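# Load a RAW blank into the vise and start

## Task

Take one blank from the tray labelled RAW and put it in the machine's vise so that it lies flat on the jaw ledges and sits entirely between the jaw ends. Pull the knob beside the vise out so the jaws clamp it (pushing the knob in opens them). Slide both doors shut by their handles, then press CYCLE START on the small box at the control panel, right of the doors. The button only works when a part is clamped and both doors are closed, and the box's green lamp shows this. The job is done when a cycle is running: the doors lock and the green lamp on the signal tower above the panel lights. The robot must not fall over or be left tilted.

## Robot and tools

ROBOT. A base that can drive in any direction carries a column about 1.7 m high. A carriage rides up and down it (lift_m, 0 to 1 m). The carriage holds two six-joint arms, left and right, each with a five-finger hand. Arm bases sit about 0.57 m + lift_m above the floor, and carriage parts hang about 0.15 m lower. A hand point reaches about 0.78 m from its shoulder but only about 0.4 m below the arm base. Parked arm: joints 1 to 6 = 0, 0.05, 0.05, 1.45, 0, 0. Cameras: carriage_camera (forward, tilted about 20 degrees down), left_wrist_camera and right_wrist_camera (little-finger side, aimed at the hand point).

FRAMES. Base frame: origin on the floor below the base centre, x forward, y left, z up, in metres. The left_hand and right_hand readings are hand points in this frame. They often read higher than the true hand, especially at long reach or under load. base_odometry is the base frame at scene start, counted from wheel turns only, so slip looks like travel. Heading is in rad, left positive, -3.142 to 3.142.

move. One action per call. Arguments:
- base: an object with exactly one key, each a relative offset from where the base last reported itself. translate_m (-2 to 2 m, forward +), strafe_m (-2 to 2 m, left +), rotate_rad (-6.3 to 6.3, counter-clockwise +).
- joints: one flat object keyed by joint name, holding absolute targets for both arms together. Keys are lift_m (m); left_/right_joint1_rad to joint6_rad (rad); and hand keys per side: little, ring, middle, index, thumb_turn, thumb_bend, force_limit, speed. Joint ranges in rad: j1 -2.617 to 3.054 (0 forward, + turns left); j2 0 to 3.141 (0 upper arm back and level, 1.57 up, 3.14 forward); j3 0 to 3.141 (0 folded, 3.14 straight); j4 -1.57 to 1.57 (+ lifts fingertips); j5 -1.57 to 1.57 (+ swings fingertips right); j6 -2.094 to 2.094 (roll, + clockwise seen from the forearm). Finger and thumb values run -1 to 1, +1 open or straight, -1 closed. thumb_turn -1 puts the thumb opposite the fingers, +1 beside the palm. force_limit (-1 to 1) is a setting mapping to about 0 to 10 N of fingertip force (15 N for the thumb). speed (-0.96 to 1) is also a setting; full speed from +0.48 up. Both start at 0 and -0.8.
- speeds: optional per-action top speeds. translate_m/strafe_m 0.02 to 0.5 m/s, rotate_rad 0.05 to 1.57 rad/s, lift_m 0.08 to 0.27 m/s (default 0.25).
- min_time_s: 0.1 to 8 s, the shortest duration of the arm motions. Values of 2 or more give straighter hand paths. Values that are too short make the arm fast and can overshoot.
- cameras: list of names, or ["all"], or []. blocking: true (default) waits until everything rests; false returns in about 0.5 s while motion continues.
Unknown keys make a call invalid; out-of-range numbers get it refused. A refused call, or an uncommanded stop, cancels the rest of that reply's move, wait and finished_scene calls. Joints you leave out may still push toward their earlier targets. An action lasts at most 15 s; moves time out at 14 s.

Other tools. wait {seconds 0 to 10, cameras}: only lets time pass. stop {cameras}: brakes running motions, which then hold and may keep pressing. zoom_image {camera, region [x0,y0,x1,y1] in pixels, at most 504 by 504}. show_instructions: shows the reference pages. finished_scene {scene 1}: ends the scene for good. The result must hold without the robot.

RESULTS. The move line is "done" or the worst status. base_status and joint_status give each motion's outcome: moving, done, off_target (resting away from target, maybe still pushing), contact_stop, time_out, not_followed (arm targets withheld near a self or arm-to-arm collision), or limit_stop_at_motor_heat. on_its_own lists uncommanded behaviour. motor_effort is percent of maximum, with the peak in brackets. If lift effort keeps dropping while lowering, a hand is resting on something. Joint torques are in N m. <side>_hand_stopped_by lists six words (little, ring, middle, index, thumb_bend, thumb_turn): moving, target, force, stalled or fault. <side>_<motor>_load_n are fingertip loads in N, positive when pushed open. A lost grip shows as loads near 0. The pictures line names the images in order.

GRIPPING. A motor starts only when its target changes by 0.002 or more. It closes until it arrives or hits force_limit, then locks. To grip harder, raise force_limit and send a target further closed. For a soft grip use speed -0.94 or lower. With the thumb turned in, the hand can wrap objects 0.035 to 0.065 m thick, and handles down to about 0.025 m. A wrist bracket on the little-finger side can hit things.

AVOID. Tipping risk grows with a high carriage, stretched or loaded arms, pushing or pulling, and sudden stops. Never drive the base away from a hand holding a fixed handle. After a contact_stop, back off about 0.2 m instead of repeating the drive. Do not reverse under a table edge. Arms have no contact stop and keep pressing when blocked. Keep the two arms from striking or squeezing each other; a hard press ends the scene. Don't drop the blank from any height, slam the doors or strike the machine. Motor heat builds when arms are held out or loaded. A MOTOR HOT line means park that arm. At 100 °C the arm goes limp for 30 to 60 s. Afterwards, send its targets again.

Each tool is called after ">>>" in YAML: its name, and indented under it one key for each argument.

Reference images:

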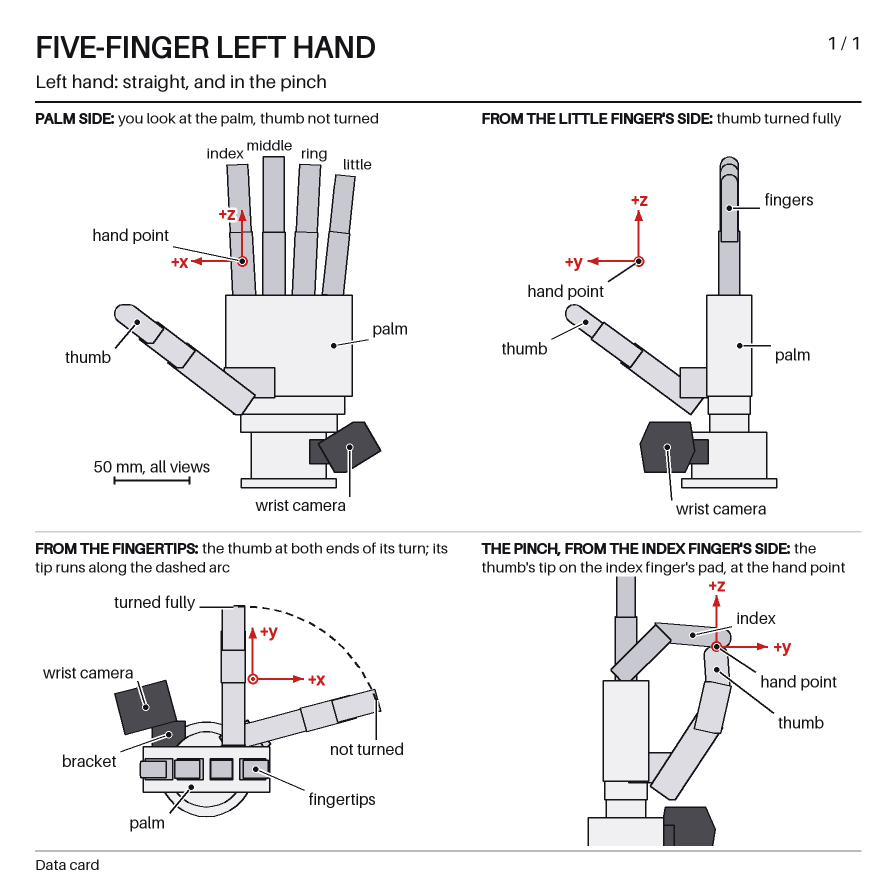

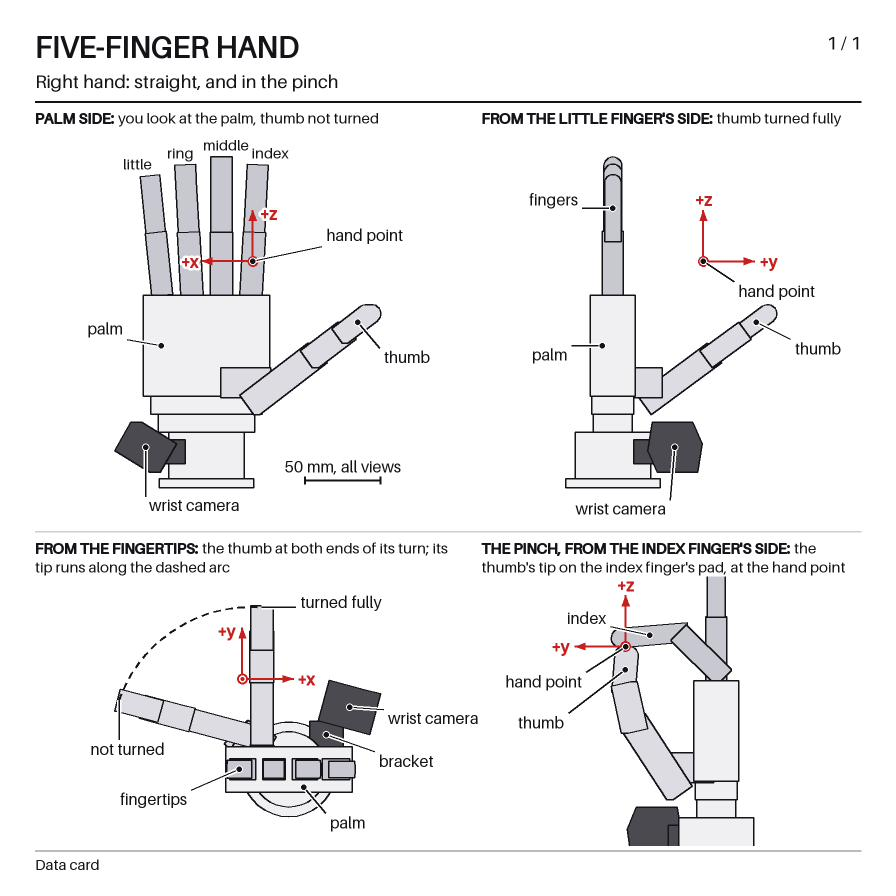

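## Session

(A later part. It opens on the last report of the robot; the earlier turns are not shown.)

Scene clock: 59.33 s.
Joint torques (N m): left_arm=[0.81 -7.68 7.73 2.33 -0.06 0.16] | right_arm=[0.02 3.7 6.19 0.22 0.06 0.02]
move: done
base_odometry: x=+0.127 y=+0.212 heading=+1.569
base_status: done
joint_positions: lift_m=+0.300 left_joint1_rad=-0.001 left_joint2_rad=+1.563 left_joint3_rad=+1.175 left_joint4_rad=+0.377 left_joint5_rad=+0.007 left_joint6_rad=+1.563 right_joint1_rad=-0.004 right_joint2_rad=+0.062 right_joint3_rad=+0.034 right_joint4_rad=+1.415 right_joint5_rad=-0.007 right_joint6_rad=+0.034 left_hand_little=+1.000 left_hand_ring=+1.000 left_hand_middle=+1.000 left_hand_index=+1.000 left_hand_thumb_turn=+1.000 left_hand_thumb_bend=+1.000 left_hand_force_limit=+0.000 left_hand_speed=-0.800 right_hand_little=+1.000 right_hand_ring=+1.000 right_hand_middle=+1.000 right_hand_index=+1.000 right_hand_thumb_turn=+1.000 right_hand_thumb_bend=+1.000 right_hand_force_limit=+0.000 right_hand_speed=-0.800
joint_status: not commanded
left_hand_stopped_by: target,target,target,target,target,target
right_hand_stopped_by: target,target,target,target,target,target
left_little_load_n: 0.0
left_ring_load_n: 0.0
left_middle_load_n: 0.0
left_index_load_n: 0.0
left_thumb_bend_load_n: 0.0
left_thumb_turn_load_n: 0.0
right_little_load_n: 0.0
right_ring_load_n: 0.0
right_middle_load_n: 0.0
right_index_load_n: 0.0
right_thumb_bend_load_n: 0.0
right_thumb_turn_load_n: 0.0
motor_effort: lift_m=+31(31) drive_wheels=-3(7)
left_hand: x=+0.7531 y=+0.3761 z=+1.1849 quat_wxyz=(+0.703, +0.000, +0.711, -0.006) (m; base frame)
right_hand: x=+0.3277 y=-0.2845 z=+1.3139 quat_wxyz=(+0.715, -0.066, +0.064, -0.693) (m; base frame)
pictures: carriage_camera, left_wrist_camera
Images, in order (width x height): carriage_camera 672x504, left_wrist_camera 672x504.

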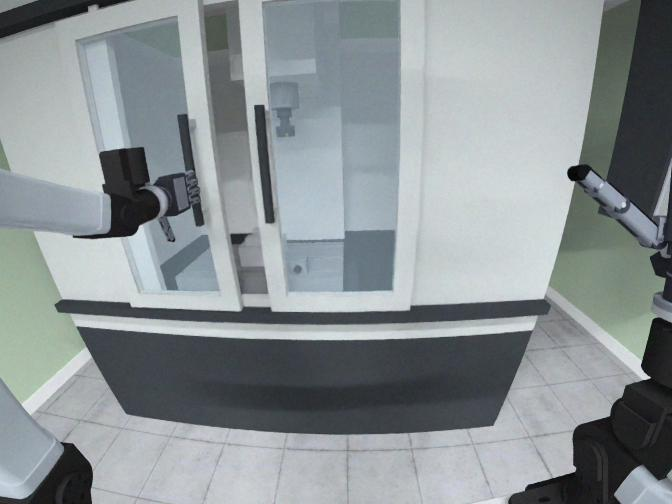

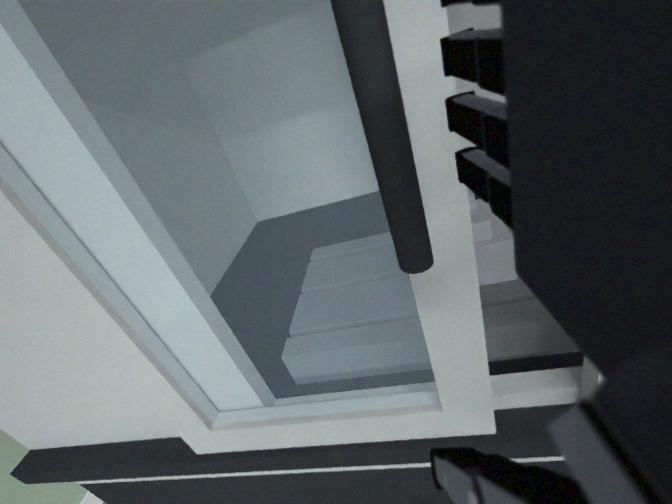

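>>> move:
  base: {"strafe_m": -0.035}

>>> move:
  base: {"translate_m": 0.09}
  speeds: {"translate_m": 0.1}
  cameras: ["carriage_camera", "left_wrist_camera"]

>>> zoom_image:
  camera: "carriage_camera"
  region: [100, 80, 350, 330]

Scene clock: 60.53 s.
Joint torques (N m): left_arm=[0.81 -7.8 7.73 2.36 -0.06 0.14] | right_arm=[0.01 3.69 6.2 0.22 0.06 0.03]
move: done
base_odometry: x=+0.162 y=+0.211 heading=+1.569
base_status: done
joint_positions: lift_m=+0.300 left_joint1_rad=-0.002 left_joint2_rad=+1.563 left_joint3_rad=+1.175 left_joint4_rad=+0.376 left_joint5_rad=+0.006 left_joint6_rad=+1.563 right_joint1_rad=-0.004 right_joint2_rad=+0.062 right_joint3_rad=+0.034 right_joint4_rad=+1.415 right_joint5_rad=-0.006 right_joint6_rad=+0.034 left_hand_little=+1.000 left_hand_ring=+1.000 left_hand_middle=+1.000 left_hand_index=+1.000 left_hand_thumb_turn=+1.000 left_hand_thumb_bend=+1.000 left_hand_force_limit=+0.000 left_hand_speed=-0.800 right_hand_little=+1.000 right_hand_ring=+1.000 right_hand_middle=+1.000 right_hand_index=+1.000 right_hand_thumb_turn=+1.000 right_hand_thumb_bend=+1.000 right_hand_force_limit=+0.000 right_hand_speed=-0.800
joint_status: not commanded
left_hand_stopped_by: target,target,target,target,target,target
right_hand_stopped_by: target,target,target,target,target,target
left_little_load_n: 0.0
left_ring_load_n: 0.0
left_middle_load_n: 0.0
left_index_load_n: 0.0
left_thumb_bend_load_n: 0.0
left_thumb_turn_load_n: 0.0
right_little_load_n: 0.0
right_ring_load_n: 0.0
right_middle_load_n: 0.0
right_index_load_n: -0.5
right_thumb_bend_load_n: 0.0
right_thumb_turn_load_n: 0.0
motor_effort: lift_m=+31(31) drive_wheels=-3(7)
left_hand: x=+0.7531 y=+0.3757 z=+1.1847 quat_wxyz=(+0.703, +0.000, +0.711, -0.006) (m; base frame)
right_hand: x=+0.3277 y=-0.2846 z=+1.3139 quat_wxyz=(+0.715, -0.066, +0.064, -0.693) (m; base frame)
pictures: none

Scene clock: 62.13 s.
Joint torques (N m): left_arm=[0.9 -7.73 7.71 2.33 -0.05 0.15] | right_arm=[0.02 3.71 6.17 0.23 0.06 0.02]
move: done
base_odometry: x=+0.163 y=+0.301 heading=+1.568
base_status: done
joint_positions: lift_m=+0.300 left_joint1_rad=-0.002 left_joint2_rad=+1.563 left_joint3_rad=+1.175 left_joint4_rad=+0.377 left_joint5_rad=+0.006 left_joint6_rad=+1.563 right_joint1_rad=-0.004 right_joint2_rad=+0.062 right_joint3_rad=+0.034 right_joint4_rad=+1.416 right_joint5_rad=-0.006 right_joint6_rad=+0.034 left_hand_little=+1.000 left_hand_ring=+1.000 left_hand_middle=+1.000 left_hand_index=+1.000 left_hand_thumb_turn=+1.000 left_hand_thumb_bend=+1.000 left_hand_force_limit=+0.000 left_hand_speed=-0.800 right_hand_little=+1.000 right_hand_ring=+1.000 right_hand_middle=+1.000 right_hand_index=+1.000 right_hand_thumb_turn=+1.000 right_hand_thumb_bend=+1.000 right_hand_force_limit=+0.000 right_hand_speed=-0.800
joint_status: not commanded
left_hand_stopped_by: target,target,target,target,target,target
right_hand_stopped_by: target,target,target,target,target,target
left_little_load_n: 0.0
left_ring_load_n: 0.0
left_middle_load_n: 0.0
left_index_load_n: 0.0
left_thumb_bend_load_n: 0.0
left_thumb_turn_load_n: 0.0
right_little_load_n: 0.0
right_ring_load_n: 0.0
right_middle_load_n: 0.0
right_index_load_n: 0.0
right_thumb_bend_load_n: 0.0
right_thumb_turn_load_n: 0.0
motor_effort: lift_m=+31(31) drive_wheels=-4(6)
left_hand: x=+0.7532 y=+0.3757 z=+1.1850 quat_wxyz=(+0.704, +0.000, +0.711, -0.006) (m; base frame)
right_hand: x=+0.3276 y=-0.2846 z=+1.3140 quat_wxyz=(+0.715, -0.066, +0.064, -0.693) (m; base frame)
pictures: carriage_camera, left_wrist_camera
Images, in order (width x height): carriage_camera 672x504, left_wrist_camera 672x504.

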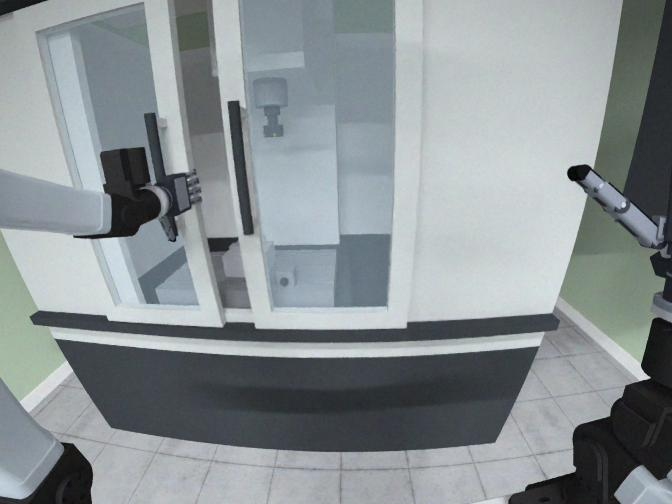

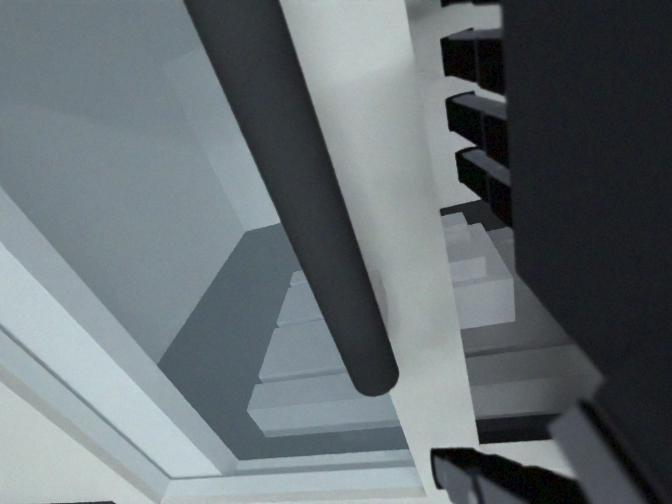

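Scaled by 2.016 from the camera's 672x504 image, which has a finer 960x720 frame.

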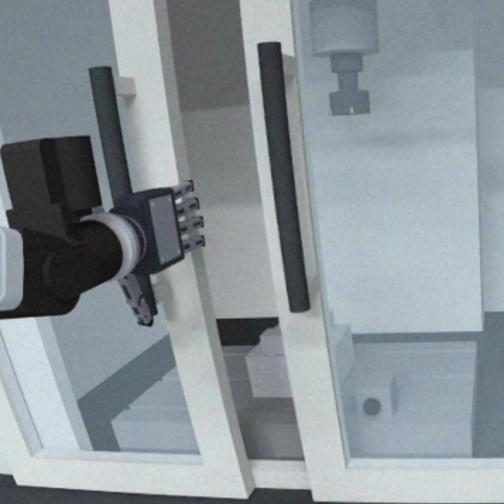

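>>> move:
  base: {"strafe_m": -0.03}

>>> move:
  base: {"translate_m": 0.03}
  speeds: {"translate_m": 0.06}
  cameras: ["carriage_camera", "left_wrist_camera"]

>>> zoom_image:
  camera: "carriage_camera"
  region: [100, 80, 350, 330]

Scene clock: 64.77 s.
Joint torques (N m): left_arm=[1.01 -7.71 7.69 2.33 0.01 0.16] | right_arm=[-0.01 3.7 6.17 0.21 0.07 0.02]
move: done
base_odometry: x=+0.193 y=+0.302 heading=+1.569
base_status: done
joint_positions: lift_m=+0.300 left_joint1_rad=-0.002 left_joint2_rad=+1.563 left_joint3_rad=+1.175 left_joint4_rad=+0.377 left_joint5_rad=+0.006 left_joint6_rad=+1.563 right_joint1_rad=-0.004 right_joint2_rad=+0.062 right_joint3_rad=+0.034 right_joint4_rad=+1.416 right_joint5_rad=-0.007 right_joint6_rad=+0.034 left_hand_little=+1.000 left_hand_ring=+1.000 left_hand_middle=+1.000 left_hand_index=+1.000 left_hand_thumb_turn=+1.000 left_hand_thumb_bend=+1.000 left_hand_force_limit=+0.000 left_hand_speed=-0.800 right_hand_little=+1.000 right_hand_ring=+1.000 right_hand_middle=+1.000 right_hand_index=+1.000 right_hand_thumb_turn=+1.000 right_hand_thumb_bend=+1.000 right_hand_force_limit=+0.000 right_hand_speed=-0.800
joint_status: not commanded
left_hand_stopped_by: target,target,target,target,target,target
right_hand_stopped_by: target,target,target,target,target,target
left_little_load_n: 0.0
left_ring_load_n: 0.0
left_middle_load_n: 0.0
left_index_load_n: 0.0
left_thumb_bend_load_n: 0.5
left_thumb_turn_load_n: 0.0
right_little_load_n: 0.0
right_ring_load_n: 0.0
right_middle_load_n: 0.0
right_index_load_n: 0.0
right_thumb_bend_load_n: 0.0
right_thumb_turn_load_n: 0.0
motor_effort: lift_m=+31(31) drive_wheels=-3(6)
left_hand: x=+0.7531 y=+0.3759 z=+1.1850 quat_wxyz=(+0.704, +0.000, +0.711, -0.006) (m; base frame)
right_hand: x=+0.3276 y=-0.2844 z=+1.3140 quat_wxyz=(+0.715, -0.066, +0.064, -0.693) (m; base frame)
pictures: none

Scene clock: 65.80 s.
Joint torques (N m): left_arm=[0.87 -7.73 7.84 2.33 -0.03 0.15] | right_arm=[0.01 3.71 6.19 0.24 0.07 0.02]
move: done
base_odometry: x=+0.193 y=+0.331 heading=+1.568
base_status: done
joint_positions: lift_m=+0.300 left_joint1_rad=-0.002 left_joint2_rad=+1.563 left_joint3_rad=+1.175 left_joint4_rad=+0.377 left_joint5_rad=+0.006 left_joint6_rad=+1.563 right_joint1_rad=-0.004 right_joint2_rad=+0.062 right_joint3_rad=+0.034 right_joint4_rad=+1.415 right_joint5_rad=-0.007 right_joint6_rad=+0.034 left_hand_little=+1.000 left_hand_ring=+1.000 left_hand_middle=+1.000 left_hand_index=+1.000 left_hand_thumb_turn=+1.000 left_hand_thumb_bend=+1.000 left_hand_force_limit=+0.000 left_hand_speed=-0.800 right_hand_little=+1.000 right_hand_ring=+1.000 right_hand_middle=+1.000 right_hand_index=+1.000 right_hand_thumb_turn=+1.000 right_hand_thumb_bend=+1.000 right_hand_force_limit=+0.000 right_hand_speed=-0.800
joint_status: not commanded
left_hand_stopped_by: target,target,target,target,target,target
right_hand_stopped_by: target,target,target,target,target,target
left_little_load_n: 0.0
left_ring_load_n: 0.0
left_middle_load_n: 0.0
left_index_load_n: 0.0
left_thumb_bend_load_n: 0.0
left_thumb_turn_load_n: 0.0
right_little_load_n: 0.0
right_ring_load_n: -0.5
right_middle_load_n: 0.0
right_index_load_n: 0.0
right_thumb_bend_load_n: 0.0
right_thumb_turn_load_n: 0.0
motor_effort: lift_m=+31(31) drive_wheels=+2(8)
left_hand: x=+0.7532 y=+0.3759 z=+1.1848 quat_wxyz=(+0.703, +0.000, +0.711, -0.006) (m; base frame)
right_hand: x=+0.3278 y=-0.2844 z=+1.3139 quat_wxyz=(+0.715, -0.066, +0.064, -0.693) (m; base frame)
pictures: carriage_camera, left_wrist_camera
Images, in order (width x height): carriage_camera 672x504, left_wrist_camera 672x504.

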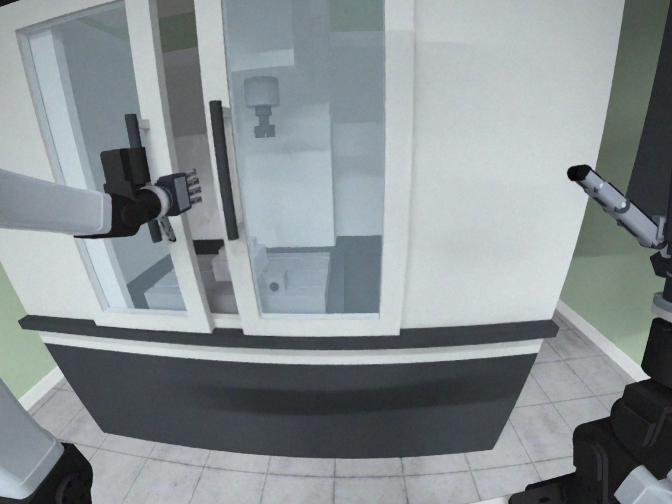

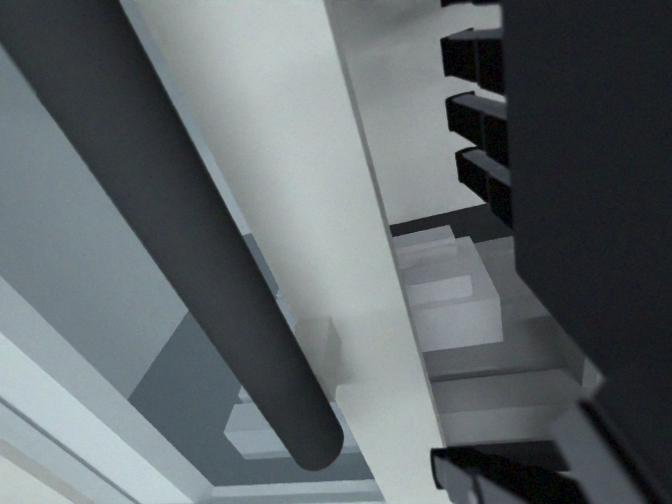

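Scaled by 2.016 from the camera's 672x504 image, which has a finer 960x720 frame.

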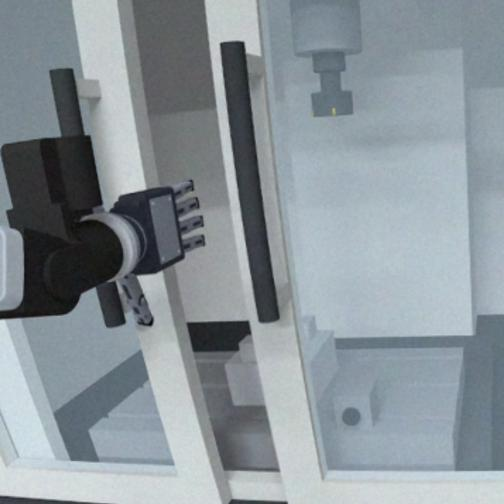

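>>> move:
  base: {"translate_m": 0.055}
  speeds: {"translate_m": 0.06}
  cameras: ["carriage_camera", "left_wrist_camera"]

>>> zoom_image:
  camera: "carriage_camera"
  region: [100, 80, 350, 330]

>>> move:
  base: {"strafe_m": 0.1}
  speeds: {"strafe_m": 0.06}
  cameras: ["carriage_camera", "left_wrist_camera"]

Scene clock: 67.53 s.
Joint torques (N m): left_arm=[0.85 -7.73 7.69 2.31 -0.03 0.15] | right_arm=[0.01 3.71 6.17 0.21 0.07 0.03]
move: done
base_odometry: x=+0.194 y=+0.386 heading=+1.567
base_status: done
joint_positions: lift_m=+0.300 left_joint1_rad=-0.002 left_joint2_rad=+1.563 left_joint3_rad=+1.175 left_joint4_rad=+0.377 left_joint5_rad=+0.006 left_joint6_rad=+1.563 right_joint1_rad=-0.004 right_joint2_rad=+0.062 right_joint3_rad=+0.034 right_joint4_rad=+1.416 right_joint5_rad=-0.007 right_joint6_rad=+0.034 left_hand_little=+1.000 left_hand_ring=+1.000 left_hand_middle=+1.000 left_hand_index=+1.000 left_hand_thumb_turn=+1.000 left_hand_thumb_bend=+1.000 left_hand_force_limit=+0.000 left_hand_speed=-0.800 right_hand_little=+1.000 right_hand_ring=+1.000 right_hand_middle=+1.000 right_hand_index=+1.000 right_hand_thumb_turn=+1.000 right_hand_thumb_bend=+1.000 right_hand_force_limit=+0.000 right_hand_speed=-0.800
joint_status: not commanded
left_hand_stopped_by: target,target,target,target,target,target
right_hand_stopped_by: target,target,target,target,target,target
left_little_load_n: 0.0
left_ring_load_n: 0.0
left_middle_load_n: 0.0
left_index_load_n: 0.0
left_thumb_bend_load_n: 0.0
left_thumb_turn_load_n: 0.0
right_little_load_n: 0.0
right_ring_load_n: 0.0
right_middle_load_n: 0.0
right_index_load_n: 0.0
right_thumb_bend_load_n: 0.0
right_thumb_turn_load_n: 0.0
motor_effort: lift_m=+31(31) drive_wheels=-4(7)
left_hand: x=+0.7532 y=+0.3759 z=+1.1848 quat_wxyz=(+0.703, +0.000, +0.711, -0.006) (m; base frame)
right_hand: x=+0.3276 y=-0.2844 z=+1.3140 quat_wxyz=(+0.715, -0.066, +0.064, -0.693) (m; base frame)
pictures: carriage_camera, left_wrist_camera
Images, in order (width x height): carriage_camera 672x504, left_wrist_camera 672x504.

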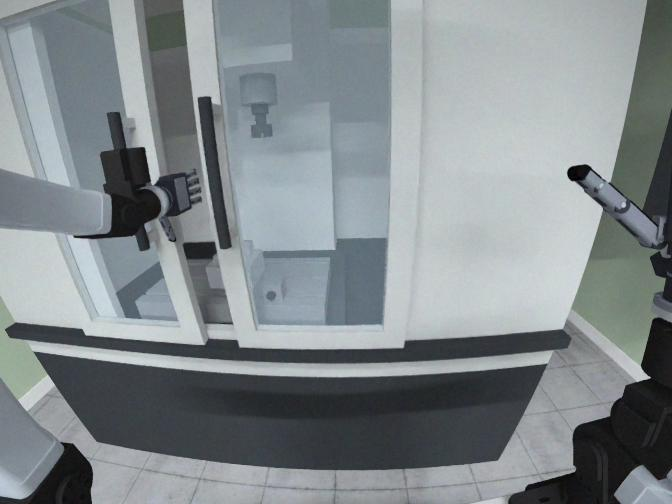

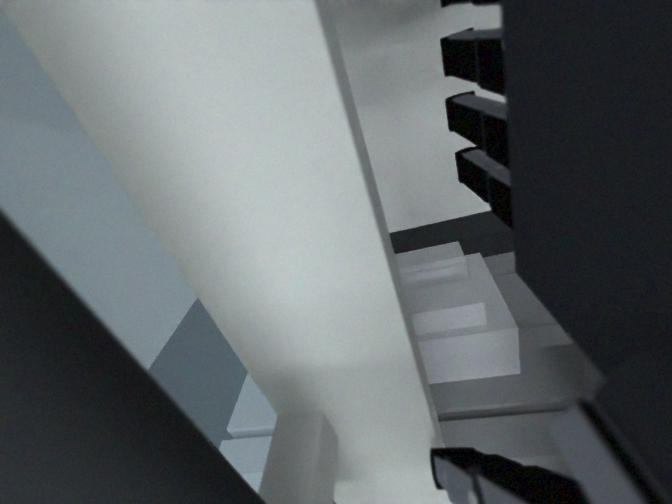

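Scaled by 2.016 from the camera's 672x504 image, which has a finer 960x720 frame.

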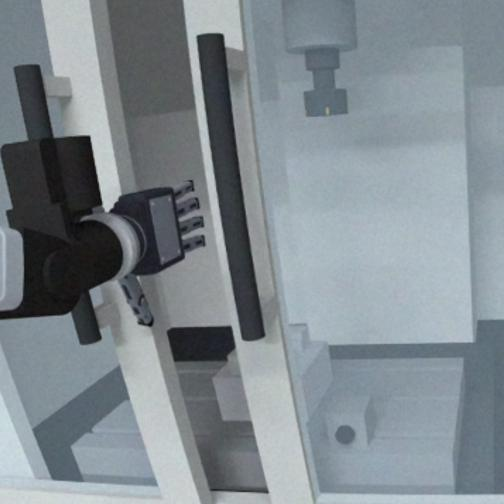

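Scene clock: 69.73 s.
Joint torques (N m): left_arm=[6.06 -7.68 7.75 2.32 -2.07 0.15] | right_arm=[0.01 3.7 6.17 0.21 0.05 0.03]
move: done
base_odometry: x=+0.094 y=+0.387 heading=+1.567
base_status: done
joint_positions: lift_m=+0.300 left_joint1_rad=-0.059 left_joint2_rad=+1.563 left_joint3_rad=+1.175 left_joint4_rad=+0.377 left_joint5_rad=+0.181 left_joint6_rad=+1.563 right_joint1_rad=-0.004 right_joint2_rad=+0.062 right_joint3_rad=+0.034 right_joint4_rad=+1.416 right_joint5_rad=-0.006 right_joint6_rad=+0.034 left_hand_little=+1.000 left_hand_ring=+1.000 left_hand_middle=+1.000 left_hand_index=+1.000 left_hand_thumb_turn=+1.000 left_hand_thumb_bend=+1.000 left_hand_force_limit=+0.000 left_hand_speed=-0.800 right_hand_little=+1.000 right_hand_ring=+1.000 right_hand_middle=+1.000 right_hand_index=+1.000 right_hand_thumb_turn=+1.000 right_hand_thumb_bend=+1.000 right_hand_force_limit=+0.000 right_hand_speed=-0.800
joint_status: not commanded
left_hand_stopped_by: target,target,target,target,target,target
right_hand_stopped_by: target,target,target,target,target,target
left_little_load_n: 0.0
left_ring_load_n: 0.0
left_middle_load_n: 0.0
left_index_load_n: 0.0
left_thumb_bend_load_n: 0.0
left_thumb_turn_load_n: 0.0
right_little_load_n: 0.0
right_ring_load_n: 0.0
right_middle_load_n: 0.0
right_index_load_n: 0.0
right_thumb_bend_load_n: 0.0
right_thumb_turn_load_n: 0.0
motor_effort: lift_m=+31(31) drive_wheels=+2(4)
left_hand: x=+0.7608 y=+0.3103 z=+1.1847 quat_wxyz=(+0.698, +0.082, +0.706, -0.088) (m; base frame)
right_hand: x=+0.3276 y=-0.2846 z=+1.3140 quat_wxyz=(+0.715, -0.066, +0.064, -0.693) (m; base frame)
pictures: carriage_camera, left_wrist_camera
Images, in order (width x height): carriage_camera 672x504, left_wrist_camera 672x504.

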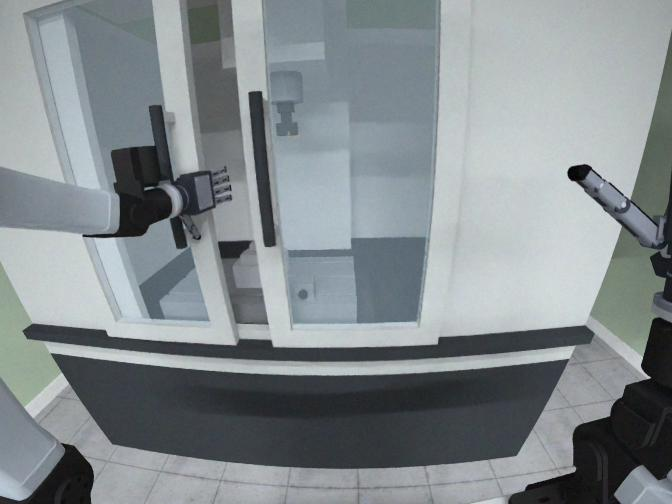

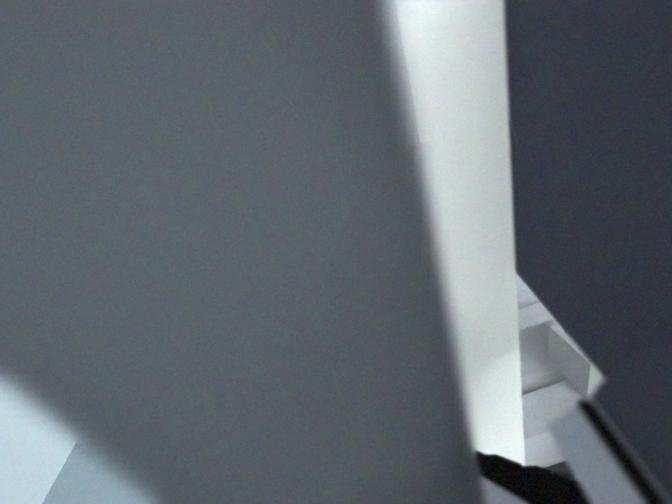

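>>> move:
  base: {"strafe_m": 0.1}
  speeds: {"strafe_m": 0.06}
  cameras: ["carriage_camera"]

>>> move:
  base: {"strafe_m": 0.1}
  speeds: {"strafe_m": 0.06}
  cameras: ["carriage_camera"]

Scene clock: 72.03 s.
Joint torques (N m): left_arm=[7.36 -8.68 7.56 2 -2.16 0.76] | right_arm=[0.01 3.71 6.17 0.22 0.05 0.02]
move: done
base_odometry: x=-0.006 y=+0.388 heading=+1.567
base_status: done
joint_positions: lift_m=+0.300 left_joint1_rad=-0.072 left_joint2_rad=+1.572 left_joint3_rad=+1.178 left_joint4_rad=+0.404 left_joint5_rad=+0.184 left_joint6_rad=+1.503 right_joint1_rad=-0.004 right_joint2_rad=+0.062 right_joint3_rad=+0.034 right_joint4_rad=+1.416 right_joint5_rad=-0.006 right_joint6_rad=+0.034 left_hand_little=+1.000 left_hand_ring=+1.000 left_hand_middle=+1.000 left_hand_index=+1.000 left_hand_thumb_turn=+1.000 left_hand_thumb_bend=+0.999 left_hand_force_limit=+0.000 left_hand_speed=-0.800 right_hand_little=+1.000 right_hand_ring=+1.000 right_hand_middle=+1.000 right_hand_index=+1.000 right_hand_thumb_turn=+1.000 right_hand_thumb_bend=+1.000 right_hand_force_limit=+0.000 right_hand_speed=-0.800
joint_status: not commanded
left_hand_stopped_by: target,target,target,target,target,target
right_hand_stopped_by: target,target,target,target,target,target
left_little_load_n: 0.0
left_ring_load_n: 0.0
left_middle_load_n: 0.5
left_index_load_n: 0.0
left_thumb_bend_load_n: -1.5
left_thumb_turn_load_n: 1.0
right_little_load_n: 0.0
right_ring_load_n: 0.0
right_middle_load_n: -0.5
right_index_load_n: 0.0
right_thumb_bend_load_n: 0.0
right_thumb_turn_load_n: 0.0
motor_effort: lift_m=+31(31) drive_wheels=+2(7)
left_hand: x=+0.7629 y=+0.3002 z=+1.1853 quat_wxyz=(+0.702, +0.067, +0.700, -0.114) (m; base frame)
right_hand: x=+0.3276 y=-0.2846 z=+1.3140 quat_wxyz=(+0.715, -0.066, +0.064, -0.693) (m; base frame)
pictures: carriage_camera
Images, in order (width x height): carriage_camera 672x504.

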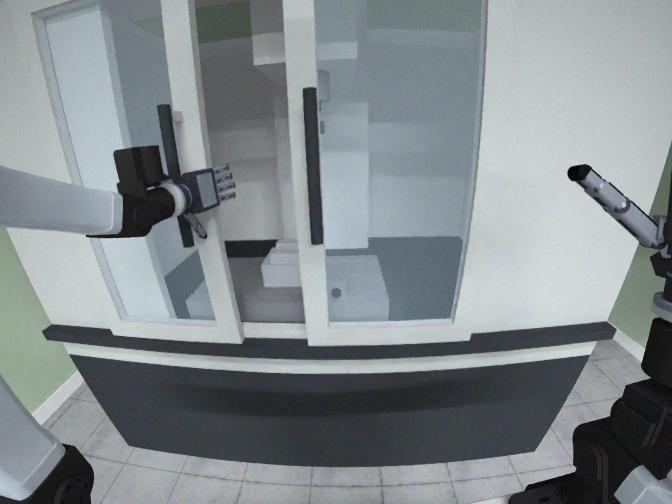

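Scene clock: 74.23 s.
Joint torques (N m): left_arm=[7.43 -8.62 7.54 1.93 -2.14 0.89] | right_arm=[0.01 3.7 6.17 0.22 0.06 0.03]
move: done
base_odometry: x=-0.106 y=+0.389 heading=+1.566
base_status: done
joint_positions: lift_m=+0.300 left_joint1_rad=-0.073 left_joint2_rad=+1.572 left_joint3_rad=+1.178 left_joint4_rad=+0.409 left_joint5_rad=+0.187 left_joint6_rad=+1.487 right_joint1_rad=-0.004 right_joint2_rad=+0.062 right_joint3_rad=+0.034 right_joint4_rad=+1.416 right_joint5_rad=-0.006 right_joint6_rad=+0.034 left_hand_little=+1.000 left_hand_ring=+1.000 left_hand_middle=+1.000 left_hand_index=+1.000 left_hand_thumb_turn=+1.000 left_hand_thumb_bend=+0.999 left_hand_force_limit=+0.000 left_hand_speed=-0.800 right_hand_little=+1.000 right_hand_ring=+1.000 right_hand_middle=+1.000 right_hand_index=+1.000 right_hand_thumb_turn=+1.000 right_hand_thumb_bend=+1.000 right_hand_force_limit=+0.000 right_hand_speed=-0.800
joint_status: not commanded
left_hand_stopped_by: target,target,target,target,target,target
right_hand_stopped_by: target,target,target,target,target,target
left_little_load_n: 0.0
left_ring_load_n: 0.0
left_middle_load_n: 0.0
left_index_load_n: 0.0
left_thumb_bend_load_n: -2.5
left_thumb_turn_load_n: 0.5
right_little_load_n: 0.0
right_ring_load_n: 0.0
right_middle_load_n: 0.0
right_index_load_n: 0.0
right_thumb_bend_load_n: 0.0
right_thumb_turn_load_n: 0.0
motor_effort: lift_m=+31(31) drive_wheels=+2(8)
left_hand: x=+0.7629 y=+0.2988 z=+1.1856 quat_wxyz=(+0.702, +0.063, +0.699, -0.121) (m; base frame)
right_hand: x=+0.3276 y=-0.2846 z=+1.3140 quat_wxyz=(+0.715, -0.066, +0.064, -0.693) (m; base frame)
pictures: carriage_camera
Images, in order (width x height): carriage_camera 672x504.

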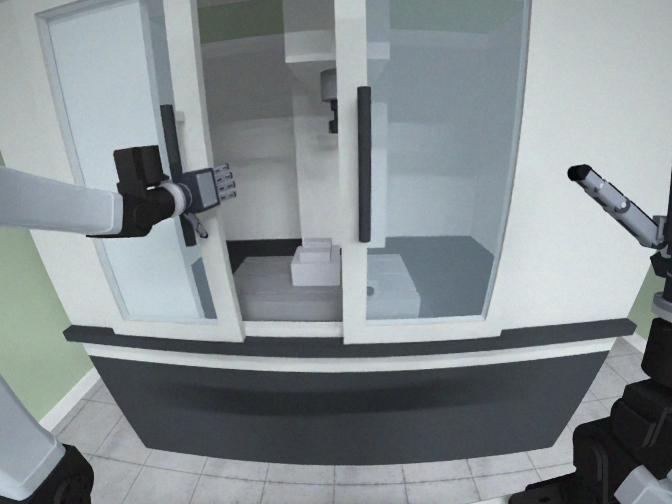

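>>> move:
  base: {"strafe_m": 0.14}
  speeds: {"strafe_m": 0.06}
  cameras: ["carriage_camera"]

Scene clock: 77.17 s.
Joint torques (N m): left_arm=[7.75 -8.62 7.51 1.87 -2.19 1.13] | right_arm=[0.02 3.7 6.16 0.22 0.05 0.03]
move: done
base_odometry: x=-0.246 y=+0.390 heading=+1.566
base_status: done
joint_positions: lift_m=+0.300 left_joint1_rad=-0.074 left_joint2_rad=+1.572 left_joint3_rad=+1.178 left_joint4_rad=+0.413 left_joint5_rad=+0.192 left_joint6_rad=+1.468 right_joint1_rad=-0.004 right_joint2_rad=+0.062 right_joint3_rad=+0.034 right_joint4_rad=+1.415 right_joint5_rad=-0.006 right_joint6_rad=+0.034 left_hand_little=+1.000 left_hand_ring=+1.000 left_hand_middle=+1.000 left_hand_index=+1.000 left_hand_thumb_turn=+1.000 left_hand_thumb_bend=+0.999 left_hand_force_limit=+0.000 left_hand_speed=-0.800 right_hand_little=+1.000 right_hand_ring=+1.000 right_hand_middle=+1.000 right_hand_index=+1.000 right_hand_thumb_turn=+1.000 right_hand_thumb_bend=+1.000 right_hand_force_limit=+0.000 right_hand_speed=-0.800
joint_status: not commanded
left_hand_stopped_by: target,target,target,target,target,target
right_hand_stopped_by: target,target,target,target,target,target
left_little_load_n: 0.0
left_ring_load_n: -0.5
left_middle_load_n: 0.0
left_index_load_n: 0.0
left_thumb_bend_load_n: -4.5
left_thumb_turn_load_n: 1.0
right_little_load_n: 0.0
right_ring_load_n: 0.0
right_middle_load_n: 0.0
right_index_load_n: 0.0
right_thumb_bend_load_n: 0.0
right_thumb_turn_load_n: 0.0
motor_effort: lift_m=+31(31) drive_wheels=+2(8)
left_hand: x=+0.7629 y=+0.2963 z=+1.1857 quat_wxyz=(+0.702, +0.058, +0.698, -0.130) (m; base frame)
right_hand: x=+0.3277 y=-0.2846 z=+1.3139 quat_wxyz=(+0.715, -0.066, +0.064, -0.693) (m; base frame)
pictures: carriage_camera
Images, in order (width x height): carriage_camera 672x504.

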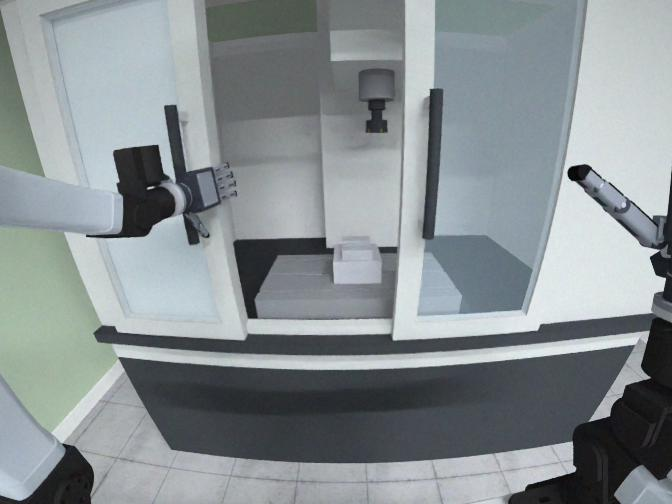

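>>> move:
  base: {"strafe_m": -0.1}
  speeds: {"strafe_m": 0.1}

>>> move:
  base: {"translate_m": -0.15}
  cameras: ["carriage_camera"]

>>> move:
  base: {"strafe_m": 0.35}
  joints: {"left_joint2_rad": 0.05, "left_joint3_rad": 0.05, "left_joint4_rad": 1.45, "left_joint5_rad": 0, "left_joint6_rad": 0, "right_joint1_rad": 0, "right_joint2_rad": 1.571, "right_joint3_rad": 1.196, "right_joint4_rad": 0.375, "right_joint5_rad": 0, "right_joint6_rad": -1.57}
  cameras: ["carriage_camera", "right_wrist_camera"]

>>> zoom_image:
  camera: "carriage_camera"
  region: [300, 80, 550, 330]

Scene clock: 79.13 s.
Joint torques (N m): left_arm=[0.92 -8.68 7.54 2.23 -0.11 0.2] | right_arm=[0.02 3.71 6.17 0.22 0.06 0.03]
move: done
base_odometry: x=-0.146 y=+0.389 heading=+1.566
base_status: done
joint_positions: lift_m=+0.300 left_joint1_rad=-0.004 left_joint2_rad=+1.572 left_joint3_rad=+1.178 left_joint4_rad=+0.386 left_joint5_rad=+0.015 left_joint6_rad=+1.558 right_joint1_rad=-0.004 right_joint2_rad=+0.062 right_joint3_rad=+0.034 right_joint4_rad=+1.415 right_joint5_rad=-0.007 right_joint6_rad=+0.034 left_hand_little=+1.000 left_hand_ring=+1.000 left_hand_middle=+1.000 left_hand_index=+1.000 left_hand_thumb_turn=+1.000 left_hand_thumb_bend=+1.000 left_hand_force_limit=+0.000 left_hand_speed=-0.800 right_hand_little=+1.000 right_hand_ring=+1.000 right_hand_middle=+1.000 right_hand_index=+1.000 right_hand_thumb_turn=+1.000 right_hand_thumb_bend=+1.000 right_hand_force_limit=+0.000 right_hand_speed=-0.800
joint_status: not commanded
left_hand_stopped_by: target,target,target,target,target,target
right_hand_stopped_by: target,target,target,target,target,target
left_little_load_n: 0.0
left_ring_load_n: 0.0
left_middle_load_n: 0.0
left_index_load_n: 0.0
left_thumb_bend_load_n: 0.0
left_thumb_turn_load_n: -0.5
right_little_load_n: 0.0
right_ring_load_n: 0.0
right_middle_load_n: 0.0
right_index_load_n: 0.0
right_thumb_bend_load_n: 0.0
right_thumb_turn_load_n: 0.0
motor_effort: lift_m=+31(31) drive_wheels=+4(6)
left_hand: x=+0.7560 y=+0.3730 z=+1.1835 quat_wxyz=(+0.704, +0.002, +0.710, -0.011) (m; base frame)
right_hand: x=+0.3277 y=-0.2845 z=+1.3139 quat_wxyz=(+0.715, -0.066, +0.064, -0.693) (m; base frame)
pictures: none

Scene clock: 81.07 s.
Joint torques (N m): left_arm=[1.01 -8.64 7.56 2.29 -0.12 0.21] | right_arm=[0.02 3.71 6.15 0.2 0.06 0.03]
move: done
base_odometry: x=-0.147 y=+0.239 heading=+1.566
base_status: done
joint_positions: lift_m=+0.300 left_joint1_rad=-0.004 left_joint2_rad=+1.572 left_joint3_rad=+1.178 left_joint4_rad=+0.380 left_joint5_rad=+0.015 left_joint6_rad=+1.558 right_joint1_rad=-0.004 right_joint2_rad=+0.062 right_joint3_rad=+0.034 right_joint4_rad=+1.415 right_joint5_rad=-0.007 right_joint6_rad=+0.034 left_hand_little=+1.000 left_hand_ring=+1.000 left_hand_middle=+1.000 left_hand_index=+1.000 left_hand_thumb_turn=+1.000 left_hand_thumb_bend=+1.000 left_hand_force_limit=+0.000 left_hand_speed=-0.800 right_hand_little=+1.000 right_hand_ring=+1.000 right_hand_middle=+1.000 right_hand_index=+1.000 right_hand_thumb_turn=+1.000 right_hand_thumb_bend=+1.000 right_hand_force_limit=+0.000 right_hand_speed=-0.800
joint_status: not commanded
left_hand_stopped_by: target,target,target,target,target,target
right_hand_stopped_by: target,target,target,target,target,target
left_little_load_n: 0.0
left_ring_load_n: 0.0
left_middle_load_n: 0.0
left_index_load_n: 0.0
left_thumb_bend_load_n: 0.0
left_thumb_turn_load_n: 0.0
right_little_load_n: 0.0
right_ring_load_n: 0.0
right_middle_load_n: 0.0
right_index_load_n: 0.0
right_thumb_bend_load_n: 0.5
right_thumb_turn_load_n: 0.0
motor_effort: lift_m=+31(31) drive_wheels=-1(8)
left_hand: x=+0.7557 y=+0.3731 z=+1.1819 quat_wxyz=(+0.702, +0.002, +0.712, -0.011) (m; base frame)
right_hand: x=+0.3277 y=-0.2845 z=+1.3139 quat_wxyz=(+0.715, -0.066, +0.064, -0.693) (m; base frame)
pictures: carriage_camera
Images, in order (width x height): carriage_camera 672x504.

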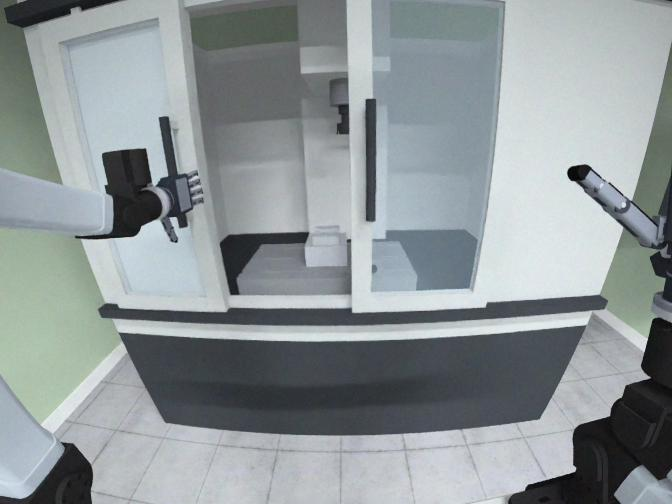

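Scene clock: 83.73 s.
Joint torques (N m): left_arm=[1.03 4.08 3.4 -0.13 -0.09 -0.09] | right_arm=[-0.72 -7.75 8.95 2.45 -0.03 -0.02]
move: done
base_odometry: x=-0.497 y=+0.240 heading=+1.567
base_status: done
joint_positions: lift_m=+0.300 left_joint1_rad=-0.004 left_joint2_rad=+0.058 left_joint3_rad=+0.059 left_joint4_rad=+1.446 left_joint5_rad=+0.009 left_joint6_rad=+0.013 right_joint1_rad=+0.009 right_joint2_rad=+1.555 right_joint3_rad=+1.184 right_joint4_rad=+0.389 right_joint5_rad=+0.008 right_joint6_rad=-1.569 left_hand_little=+1.000 left_hand_ring=+1.000 left_hand_middle=+1.000 left_hand_index=+1.000 left_hand_thumb_turn=+1.000 left_hand_thumb_bend=+1.000 left_hand_force_limit=+0.000 left_hand_speed=-0.800 right_hand_little=+1.000 right_hand_ring=+1.000 right_hand_middle=+1.000 right_hand_index=+1.000 right_hand_thumb_turn=+1.000 right_hand_thumb_bend=+1.000 right_hand_force_limit=+0.000 right_hand_speed=-0.800
joint_status: all done
left_hand_stopped_by: target,target,target,target,target,target
right_hand_stopped_by: target,target,target,target,target,target
left_little_load_n: 0.0
left_ring_load_n: 0.0
left_middle_load_n: 0.0
left_index_load_n: 0.0
left_thumb_bend_load_n: 0.0
left_thumb_turn_load_n: 0.0
right_little_load_n: 0.0
right_ring_load_n: 0.0
right_middle_load_n: 0.0
right_index_load_n: 0.0
right_thumb_bend_load_n: 0.0
right_thumb_turn_load_n: 0.0
motor_effort: lift_m=+31(31) drive_wheels=-3(6)
left_hand: x=+0.3119 y=+0.2860 z=+1.3259 quat_wxyz=(+0.709, -0.040, +0.047, -0.703) (m; base frame)
right_hand: x=+0.7521 y=-0.3752 z=+1.1970 quat_wxyz=(+0.001, -0.701, +0.001, -0.714) (m; base frame)
pictures: carriage_camera, right_wrist_camera
Images, in order (width x height): carriage_camera 672x504, right_wrist_camera 672x504.

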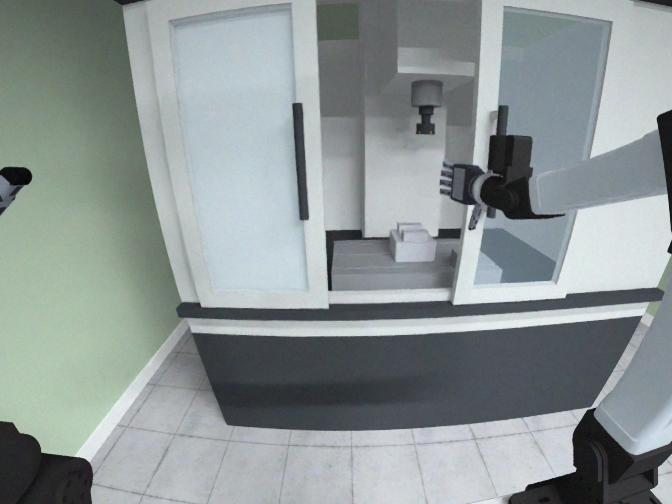

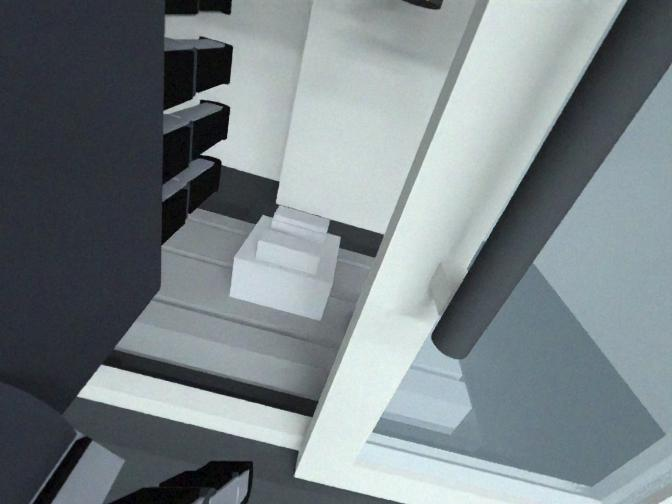

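Scaled by 2.016 from the camera's 672x504 image, which has a finer 960x720 frame.

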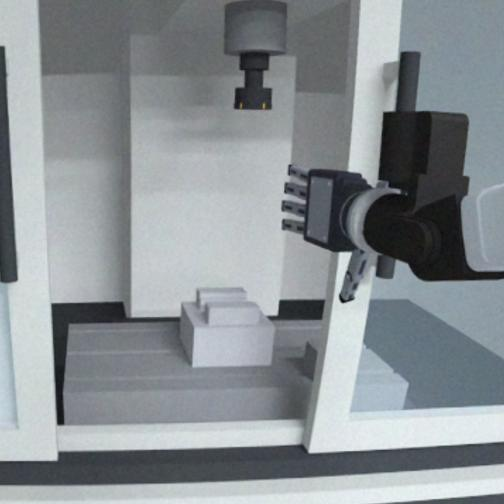

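>>> move:
  base: {"strafe_m": 0.02}

>>> move:
  base: {"translate_m": 0.08}
  speeds: {"translate_m": 0.1}
  cameras: ["carriage_camera", "right_wrist_camera"]

Scene clock: 84.73 s.
Joint torques (N m): left_arm=[1.01 4.12 3.4 -0.13 -0.04 -0.09] | right_arm=[-0.44 -7.75 9.01 2.49 0.02 -0.02]
move: done
base_odometry: x=-0.517 y=+0.240 heading=+1.567
base_status: done
joint_positions: lift_m=+0.300 left_joint1_rad=-0.004 left_joint2_rad=+0.058 left_joint3_rad=+0.059 left_joint4_rad=+1.446 left_joint5_rad=+0.007 left_joint6_rad=+0.012 right_joint1_rad=+0.006 right_joint2_rad=+1.555 right_joint3_rad=+1.184 right_joint4_rad=+0.387 right_joint5_rad=+0.003 right_joint6_rad=-1.569 left_hand_little=+1.000 left_hand_ring=+1.000 left_hand_middle=+1.000 left_hand_index=+1.000 left_hand_thumb_turn=+1.000 left_hand_thumb_bend=+1.000 left_hand_force_limit=+0.000 left_hand_speed=-0.800 right_hand_little=+1.000 right_hand_ring=+1.000 right_hand_middle=+1.000 right_hand_index=+1.000 right_hand_thumb_turn=+1.000 right_hand_thumb_bend=+1.000 right_hand_force_limit=+0.000 right_hand_speed=-0.800
joint_status: not commanded
left_hand_stopped_by: target,target,target,target,target,target
right_hand_stopped_by: target,target,target,target,target,target
left_little_load_n: 0.0
left_ring_load_n: 0.0
left_middle_load_n: 0.0
left_index_load_n: 0.0
left_thumb_bend_load_n: 0.0
left_thumb_turn_load_n: 0.0
right_little_load_n: 0.0
right_ring_load_n: 0.0
right_middle_load_n: 0.0
right_index_load_n: 0.0
right_thumb_bend_load_n: 0.0
right_thumb_turn_load_n: 0.0
motor_effort: lift_m=+31(31) drive_wheels=-3(6)
left_hand: x=+0.3119 y=+0.2865 z=+1.3259 quat_wxyz=(+0.709, -0.041, +0.047, -0.703) (m; base frame)
right_hand: x=+0.7522 y=-0.3756 z=+1.1964 quat_wxyz=(+0.002, -0.701, +0.000, -0.713) (m; base frame)
pictures: none

Scene clock: 86.30 s.
Joint torques (N m): left_arm=[1.02 4.05 3.41 -0.17 -0.04 -0.08] | right_arm=[-0.47 -7.69 8.94 2.56 0.02 -0.02]
move: done
base_odometry: x=-0.517 y=+0.320 heading=+1.568
base_status: done
joint_positions: lift_m=+0.300 left_joint1_rad=-0.004 left_joint2_rad=+0.058 left_joint3_rad=+0.059 left_joint4_rad=+1.449 left_joint5_rad=+0.007 left_joint6_rad=+0.012 right_joint1_rad=+0.006 right_joint2_rad=+1.555 right_joint3_rad=+1.184 right_joint4_rad=+0.382 right_joint5_rad=+0.003 right_joint6_rad=-1.569 left_hand_little=+1.000 left_hand_ring=+1.000 left_hand_middle=+1.000 left_hand_index=+1.000 left_hand_thumb_turn=+1.000 left_hand_thumb_bend=+1.000 left_hand_force_limit=+0.000 left_hand_speed=-0.800 right_hand_little=+1.000 right_hand_ring=+1.000 right_hand_middle=+1.000 right_hand_index=+1.000 right_hand_thumb_turn=+1.000 right_hand_thumb_bend=+1.000 right_hand_force_limit=+0.000 right_hand_speed=-0.800
joint_status: not commanded
left_hand_stopped_by: target,target,target,target,target,target
right_hand_stopped_by: target,target,target,target,target,target
left_little_load_n: 0.0
left_ring_load_n: 0.0
left_middle_load_n: 0.0
left_index_load_n: 0.0
left_thumb_bend_load_n: 0.0
left_thumb_turn_load_n: 0.0
right_little_load_n: 0.0
right_ring_load_n: 0.0
right_middle_load_n: 0.0
right_index_load_n: 0.0
right_thumb_bend_load_n: 0.0
right_thumb_turn_load_n: 0.0
motor_effort: lift_m=+31(31) drive_wheels=-4(7)
left_hand: x=+0.3111 y=+0.2865 z=+1.3262 quat_wxyz=(+0.709, -0.040, +0.045, -0.703) (m; base frame)
right_hand: x=+0.7521 y=-0.3756 z=+1.1951 quat_wxyz=(+0.002, -0.703, +0.000, -0.711) (m; base frame)
pictures: carriage_camera, right_wrist_camera
Images, in order (width x height): carriage_camera 672x504, right_wrist_camera 672x504.

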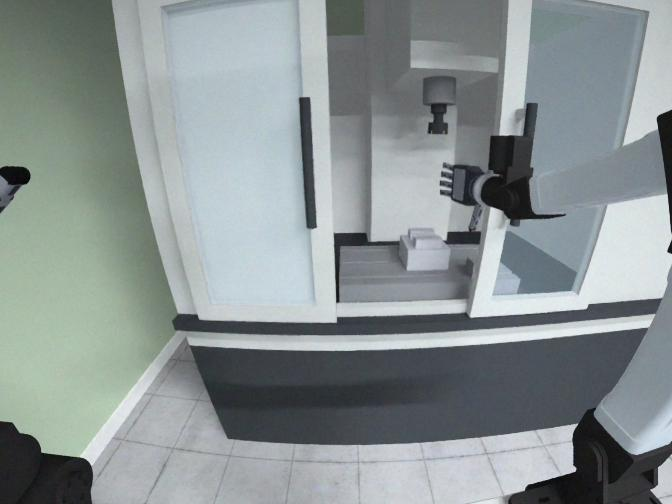

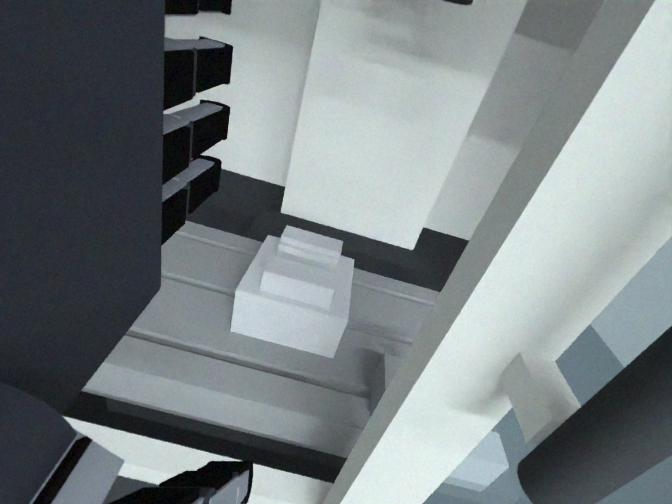

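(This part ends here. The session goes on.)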